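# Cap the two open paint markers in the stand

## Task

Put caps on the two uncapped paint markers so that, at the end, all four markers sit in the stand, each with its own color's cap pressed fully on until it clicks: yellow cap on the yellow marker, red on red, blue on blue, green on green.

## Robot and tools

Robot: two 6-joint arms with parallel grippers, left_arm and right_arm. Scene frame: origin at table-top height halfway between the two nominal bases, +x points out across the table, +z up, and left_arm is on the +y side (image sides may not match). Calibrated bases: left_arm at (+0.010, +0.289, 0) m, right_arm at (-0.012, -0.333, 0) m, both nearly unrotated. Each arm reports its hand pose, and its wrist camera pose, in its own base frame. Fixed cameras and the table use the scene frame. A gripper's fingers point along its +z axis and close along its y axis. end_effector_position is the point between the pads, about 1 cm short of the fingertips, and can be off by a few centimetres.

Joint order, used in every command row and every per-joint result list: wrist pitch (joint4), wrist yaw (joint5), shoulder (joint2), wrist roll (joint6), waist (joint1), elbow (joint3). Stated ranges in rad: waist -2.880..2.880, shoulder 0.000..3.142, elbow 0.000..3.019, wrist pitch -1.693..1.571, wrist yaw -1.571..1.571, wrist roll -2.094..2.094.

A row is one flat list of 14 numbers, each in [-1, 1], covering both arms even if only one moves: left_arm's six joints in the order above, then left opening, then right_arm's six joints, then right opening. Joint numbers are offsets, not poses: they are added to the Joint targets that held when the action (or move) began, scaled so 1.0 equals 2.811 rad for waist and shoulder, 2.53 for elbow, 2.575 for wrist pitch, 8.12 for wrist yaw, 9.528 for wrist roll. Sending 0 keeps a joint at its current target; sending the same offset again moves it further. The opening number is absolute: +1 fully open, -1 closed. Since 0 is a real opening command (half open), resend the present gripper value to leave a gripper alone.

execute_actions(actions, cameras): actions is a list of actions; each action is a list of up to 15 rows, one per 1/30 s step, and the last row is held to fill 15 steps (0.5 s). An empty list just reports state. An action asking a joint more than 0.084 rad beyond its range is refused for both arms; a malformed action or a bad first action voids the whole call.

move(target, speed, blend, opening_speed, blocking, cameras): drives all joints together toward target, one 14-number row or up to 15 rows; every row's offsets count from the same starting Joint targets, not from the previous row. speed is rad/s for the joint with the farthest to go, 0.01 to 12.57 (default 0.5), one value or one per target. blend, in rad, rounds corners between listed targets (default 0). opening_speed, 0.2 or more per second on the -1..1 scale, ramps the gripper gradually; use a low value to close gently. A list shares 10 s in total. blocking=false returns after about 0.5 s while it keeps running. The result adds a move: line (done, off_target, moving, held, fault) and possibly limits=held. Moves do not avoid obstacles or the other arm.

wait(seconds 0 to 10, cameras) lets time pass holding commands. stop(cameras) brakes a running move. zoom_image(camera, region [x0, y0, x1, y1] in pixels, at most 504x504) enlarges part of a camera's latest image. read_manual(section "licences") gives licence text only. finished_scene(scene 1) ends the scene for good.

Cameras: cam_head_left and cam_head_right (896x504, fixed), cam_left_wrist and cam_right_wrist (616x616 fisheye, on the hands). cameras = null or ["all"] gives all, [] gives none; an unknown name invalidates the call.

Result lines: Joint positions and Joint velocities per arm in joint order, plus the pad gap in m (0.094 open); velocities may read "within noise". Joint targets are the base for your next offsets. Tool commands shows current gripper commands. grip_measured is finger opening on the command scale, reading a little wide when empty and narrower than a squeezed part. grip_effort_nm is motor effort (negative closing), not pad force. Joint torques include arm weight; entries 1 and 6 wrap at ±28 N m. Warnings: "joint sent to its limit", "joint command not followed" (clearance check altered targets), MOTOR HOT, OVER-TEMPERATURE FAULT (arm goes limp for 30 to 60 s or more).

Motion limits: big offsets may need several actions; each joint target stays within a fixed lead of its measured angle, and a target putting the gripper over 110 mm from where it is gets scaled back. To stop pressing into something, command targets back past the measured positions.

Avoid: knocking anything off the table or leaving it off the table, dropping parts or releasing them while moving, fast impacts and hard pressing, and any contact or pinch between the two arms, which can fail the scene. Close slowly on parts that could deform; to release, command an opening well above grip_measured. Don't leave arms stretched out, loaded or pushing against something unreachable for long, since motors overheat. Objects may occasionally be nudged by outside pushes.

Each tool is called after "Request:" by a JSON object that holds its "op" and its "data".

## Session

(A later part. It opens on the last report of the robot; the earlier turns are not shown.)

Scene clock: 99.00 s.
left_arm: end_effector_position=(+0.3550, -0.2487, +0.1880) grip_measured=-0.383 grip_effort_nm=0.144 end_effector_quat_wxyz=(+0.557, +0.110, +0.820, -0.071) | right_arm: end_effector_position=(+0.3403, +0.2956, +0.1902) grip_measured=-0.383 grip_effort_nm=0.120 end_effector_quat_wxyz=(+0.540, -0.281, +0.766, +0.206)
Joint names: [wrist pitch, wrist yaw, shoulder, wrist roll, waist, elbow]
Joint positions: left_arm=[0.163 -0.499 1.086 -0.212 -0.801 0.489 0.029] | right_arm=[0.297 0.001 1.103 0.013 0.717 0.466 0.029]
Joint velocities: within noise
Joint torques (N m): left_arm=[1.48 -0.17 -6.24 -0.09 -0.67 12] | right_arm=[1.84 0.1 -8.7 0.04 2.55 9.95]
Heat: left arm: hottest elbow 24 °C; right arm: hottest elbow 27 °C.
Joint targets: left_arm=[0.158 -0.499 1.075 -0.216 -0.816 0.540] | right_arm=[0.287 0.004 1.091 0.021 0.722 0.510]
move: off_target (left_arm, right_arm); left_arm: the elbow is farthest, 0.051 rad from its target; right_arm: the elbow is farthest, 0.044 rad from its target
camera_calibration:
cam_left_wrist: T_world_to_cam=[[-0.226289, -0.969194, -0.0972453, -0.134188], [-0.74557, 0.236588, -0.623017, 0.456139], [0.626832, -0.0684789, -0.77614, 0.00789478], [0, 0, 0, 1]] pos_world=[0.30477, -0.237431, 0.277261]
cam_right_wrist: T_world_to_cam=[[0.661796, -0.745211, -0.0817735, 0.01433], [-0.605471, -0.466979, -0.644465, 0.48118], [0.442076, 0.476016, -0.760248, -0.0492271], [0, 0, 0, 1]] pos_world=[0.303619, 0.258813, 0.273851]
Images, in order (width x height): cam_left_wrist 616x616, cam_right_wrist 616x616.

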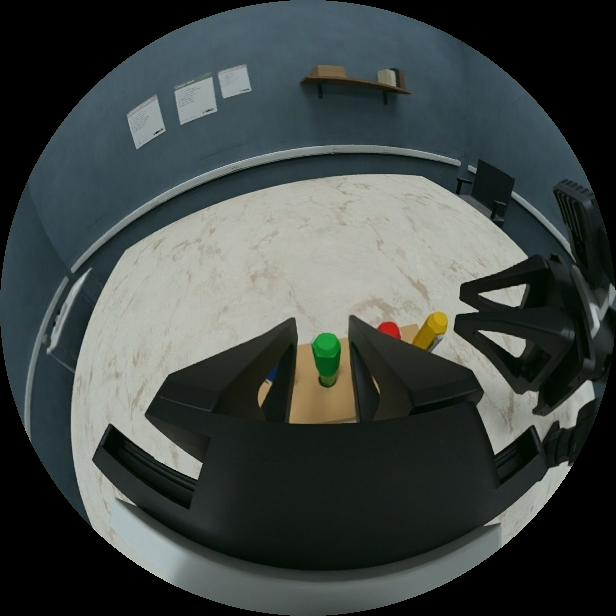

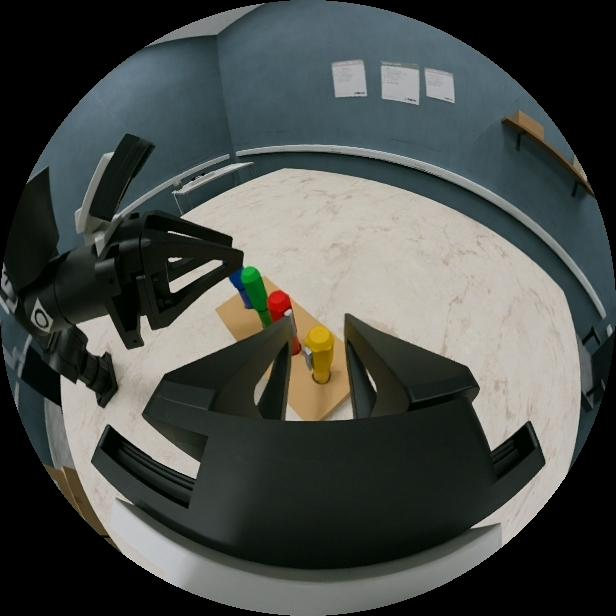

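Request:
{"op": "move", "data": {"target": [[-0.0388, 0, -0.0356, 0, 0, 0, -0.38, -0.0388, 0, -0.0356, 0, 0, 0, -0.38], [-0.0777, 0, -0.0711, 0, 0.09, 0, -0.38, -0.0777, 0, -0.0711, 0, -0.09, 0, -0.38]], "speed": [0.3, 0.5], "blend": 0.03}}

Request:
{"op": "zoom_image", "data": {"camera": "cam_head_left", "region": [390, 220, 490, 320]}}

Request:
{"op": "zoom_image", "data": {"camera": "cam_head_right", "region": [380, 220, 480, 320]}}

Scene clock: 100.63 s.
left_arm: end_effector_position=(+0.3726, -0.1446, +0.2257) grip_measured=-0.383 grip_effort_nm=0.139 end_effector_quat_wxyz=(+0.563, +0.017, +0.826, -0.009) | right_arm: end_effector_position=(+0.3721, +0.1917, +0.2268) grip_measured=-0.383 grip_effort_nm=0.125 end_effector_quat_wxyz=(+0.561, -0.187, +0.794, +0.140)
Joint names: [wrist pitch, wrist yaw, shoulder, wrist roll, waist, elbow]
Joint positions: left_arm=[-0.036 -0.499 0.884 -0.212 -0.576 0.489 0.029] | right_arm=[0.097 0.002 0.902 0.013 0.478 0.466 0.029]
Joint velocities: within noise
Joint torques (N m): left_arm=[1.54 -0.17 -4.37 -0.09 1.61 12.79] | right_arm=[1.83 0.04 -6.36 0.04 1.14 10.73]
Heat: left arm: hottest elbow 24 °C; right arm: hottest elbow 27 °C.
Joint targets: left_arm=[-0.042 -0.500 0.875 -0.216 -0.563 0.540] | right_arm=[0.087 0.004 0.891 0.021 0.469 0.510]
move: off_target (left_arm, right_arm); left_arm: the elbow is farthest, 0.051 rad from its target; right_arm: the elbow is farthest, 0.044 rad from its target
camera_calibration:
cam_left_wrist: T_world_to_cam=[[-0.0044158, -0.99541, -0.0956008, -0.112494], [-0.77795, 0.0634877, -0.62511, 0.455649], [0.62831, 0.0716123, -0.77466, 0.0526463], [0, 0, 0, 1]] pos_world=[0.320897, -0.144676, 0.314859]
cam_right_wrist: T_world_to_cam=[[0.465822, -0.881092, -0.0817707, 0.0179256], [-0.698631, -0.30949, -0.645082, 0.480247], [0.543069, 0.357621, -0.759726, -0.00106706], [0, 0, 0, 1]] pos_world=[0.327745, 0.164807, 0.310454]

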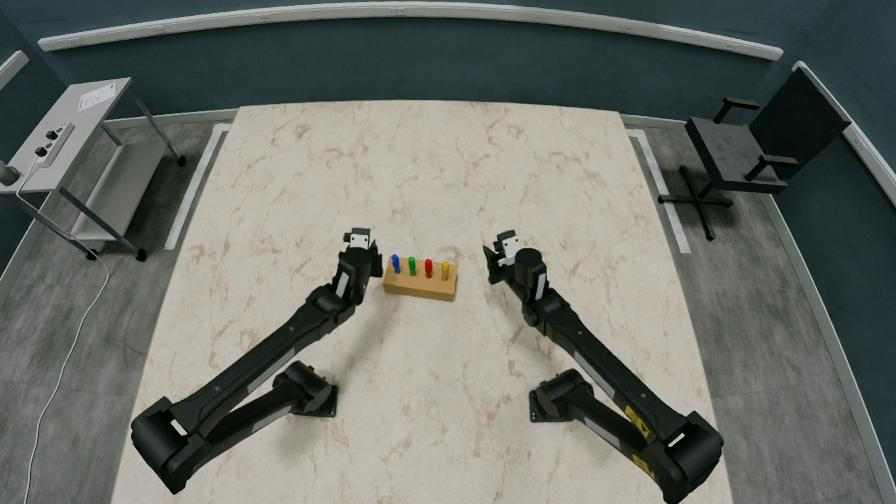

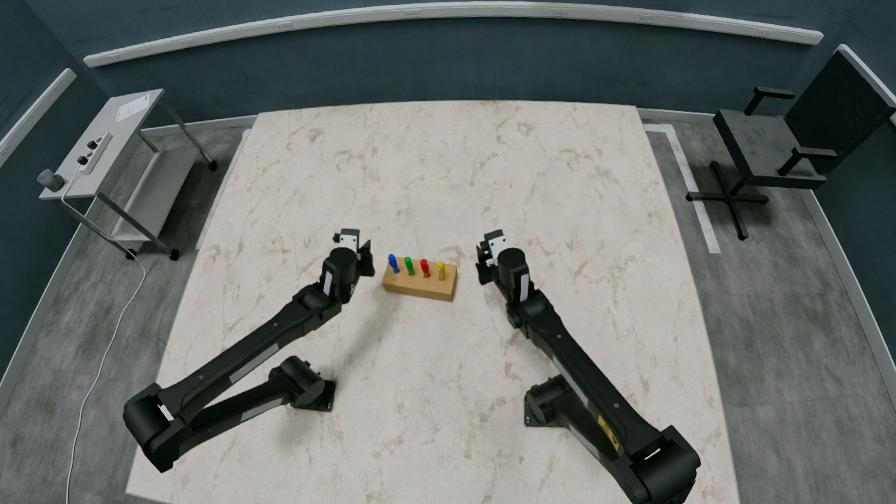

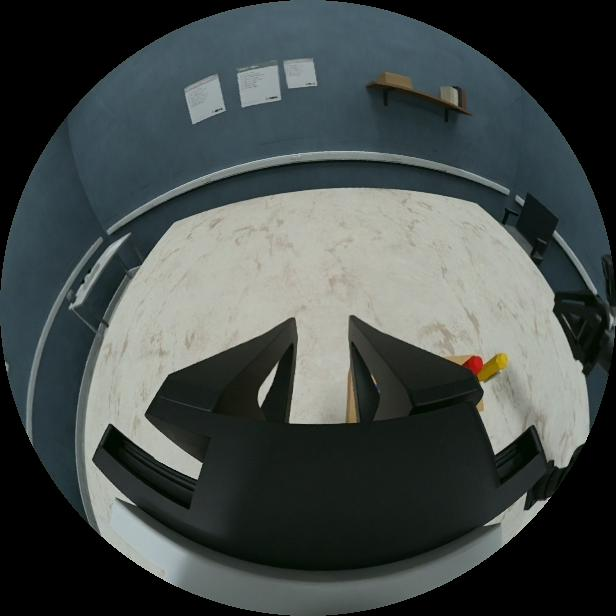

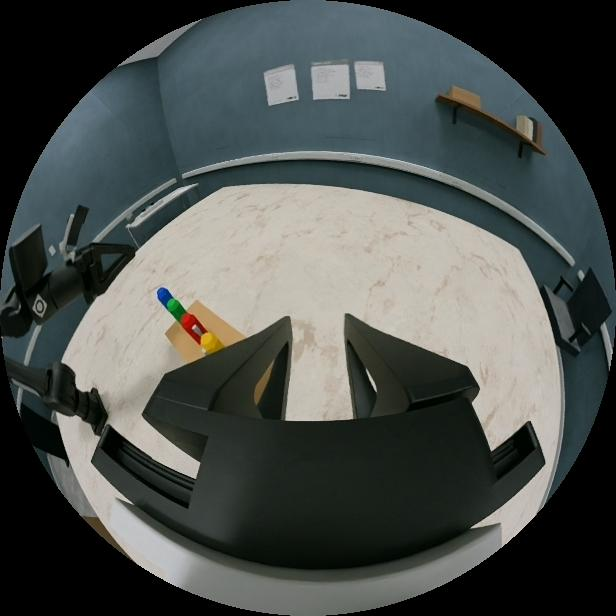

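Scaled by 5.040 from the camera's 896x504 image, which has a finer 1280x720 frame.

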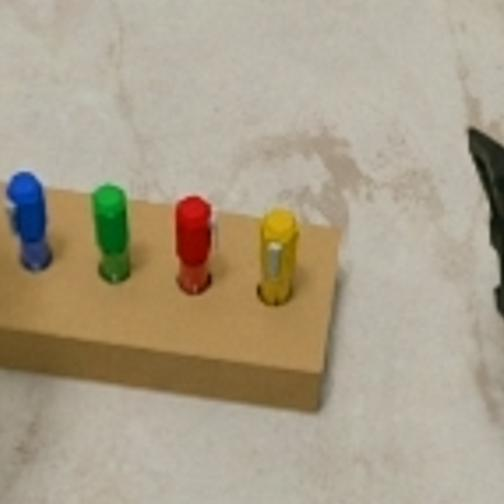

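Scaled by 5.040 from the camera's 896x504 image, which has a finer 1280x720 frame.

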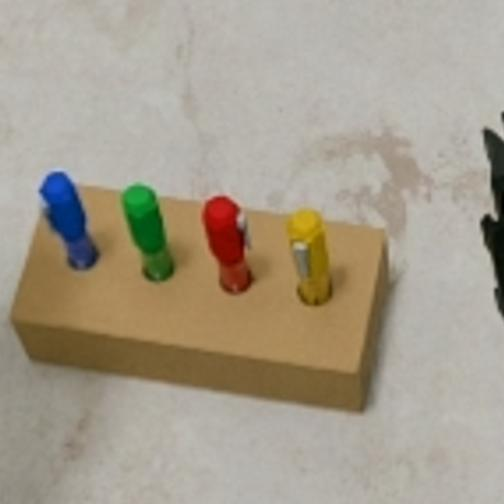

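Request:
{"op": "zoom_image", "data": {"camera": "cam_head_left", "region": [388, 250, 424, 282]}}

Request:
{"op": "zoom_image", "data": {"camera": "cam_head_left", "region": [420, 254, 456, 286]}}

Request:
{"op": "zoom_image", "data": {"camera": "cam_head_right", "region": [384, 250, 420, 282]}}

Request:
{"op": "zoom_image", "data": {"camera": "cam_head_right", "region": [414, 254, 450, 286]}}

Scaled by 14.000 from the camera's 896x504 image, which has a finer 1280x720 frame.

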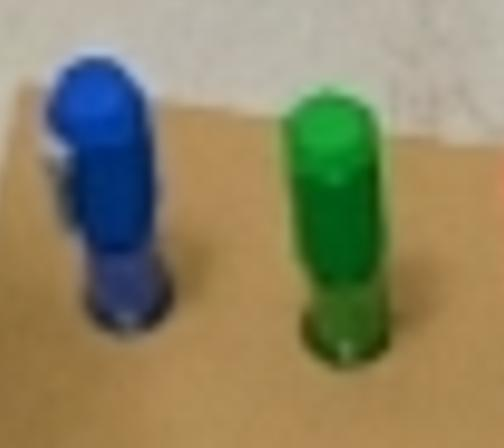

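Scaled by 14.000 from the camera's 896x504 image, which has a finer 1280x720 frame.

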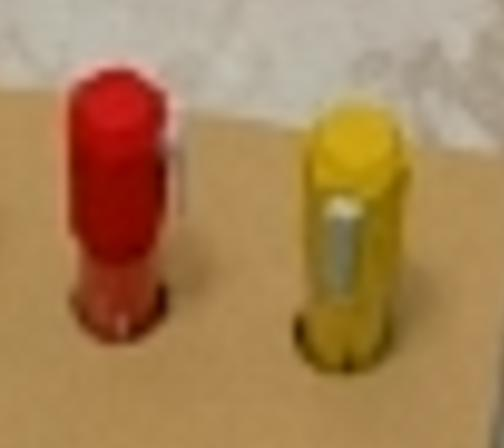

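Scaled by 14.000 from the camera's 896x504 image, which has a finer 1280x720 frame.

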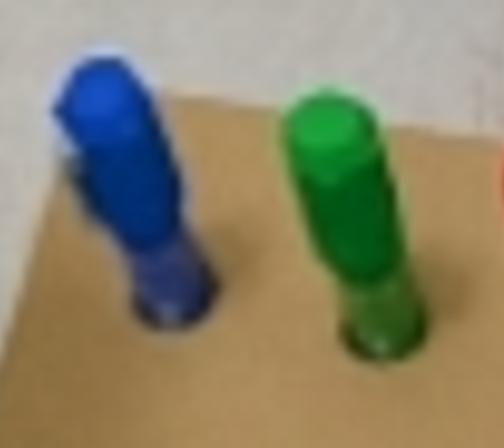

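Scaled by 14.000 from the camera's 896x504 image, which has a finer 1280x720 frame.

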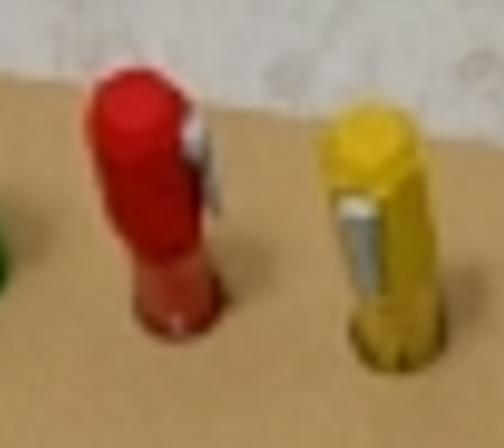

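Request:
{"op": "finished_scene", "data": {"scene": 1}}

The scene is finished: the task was done.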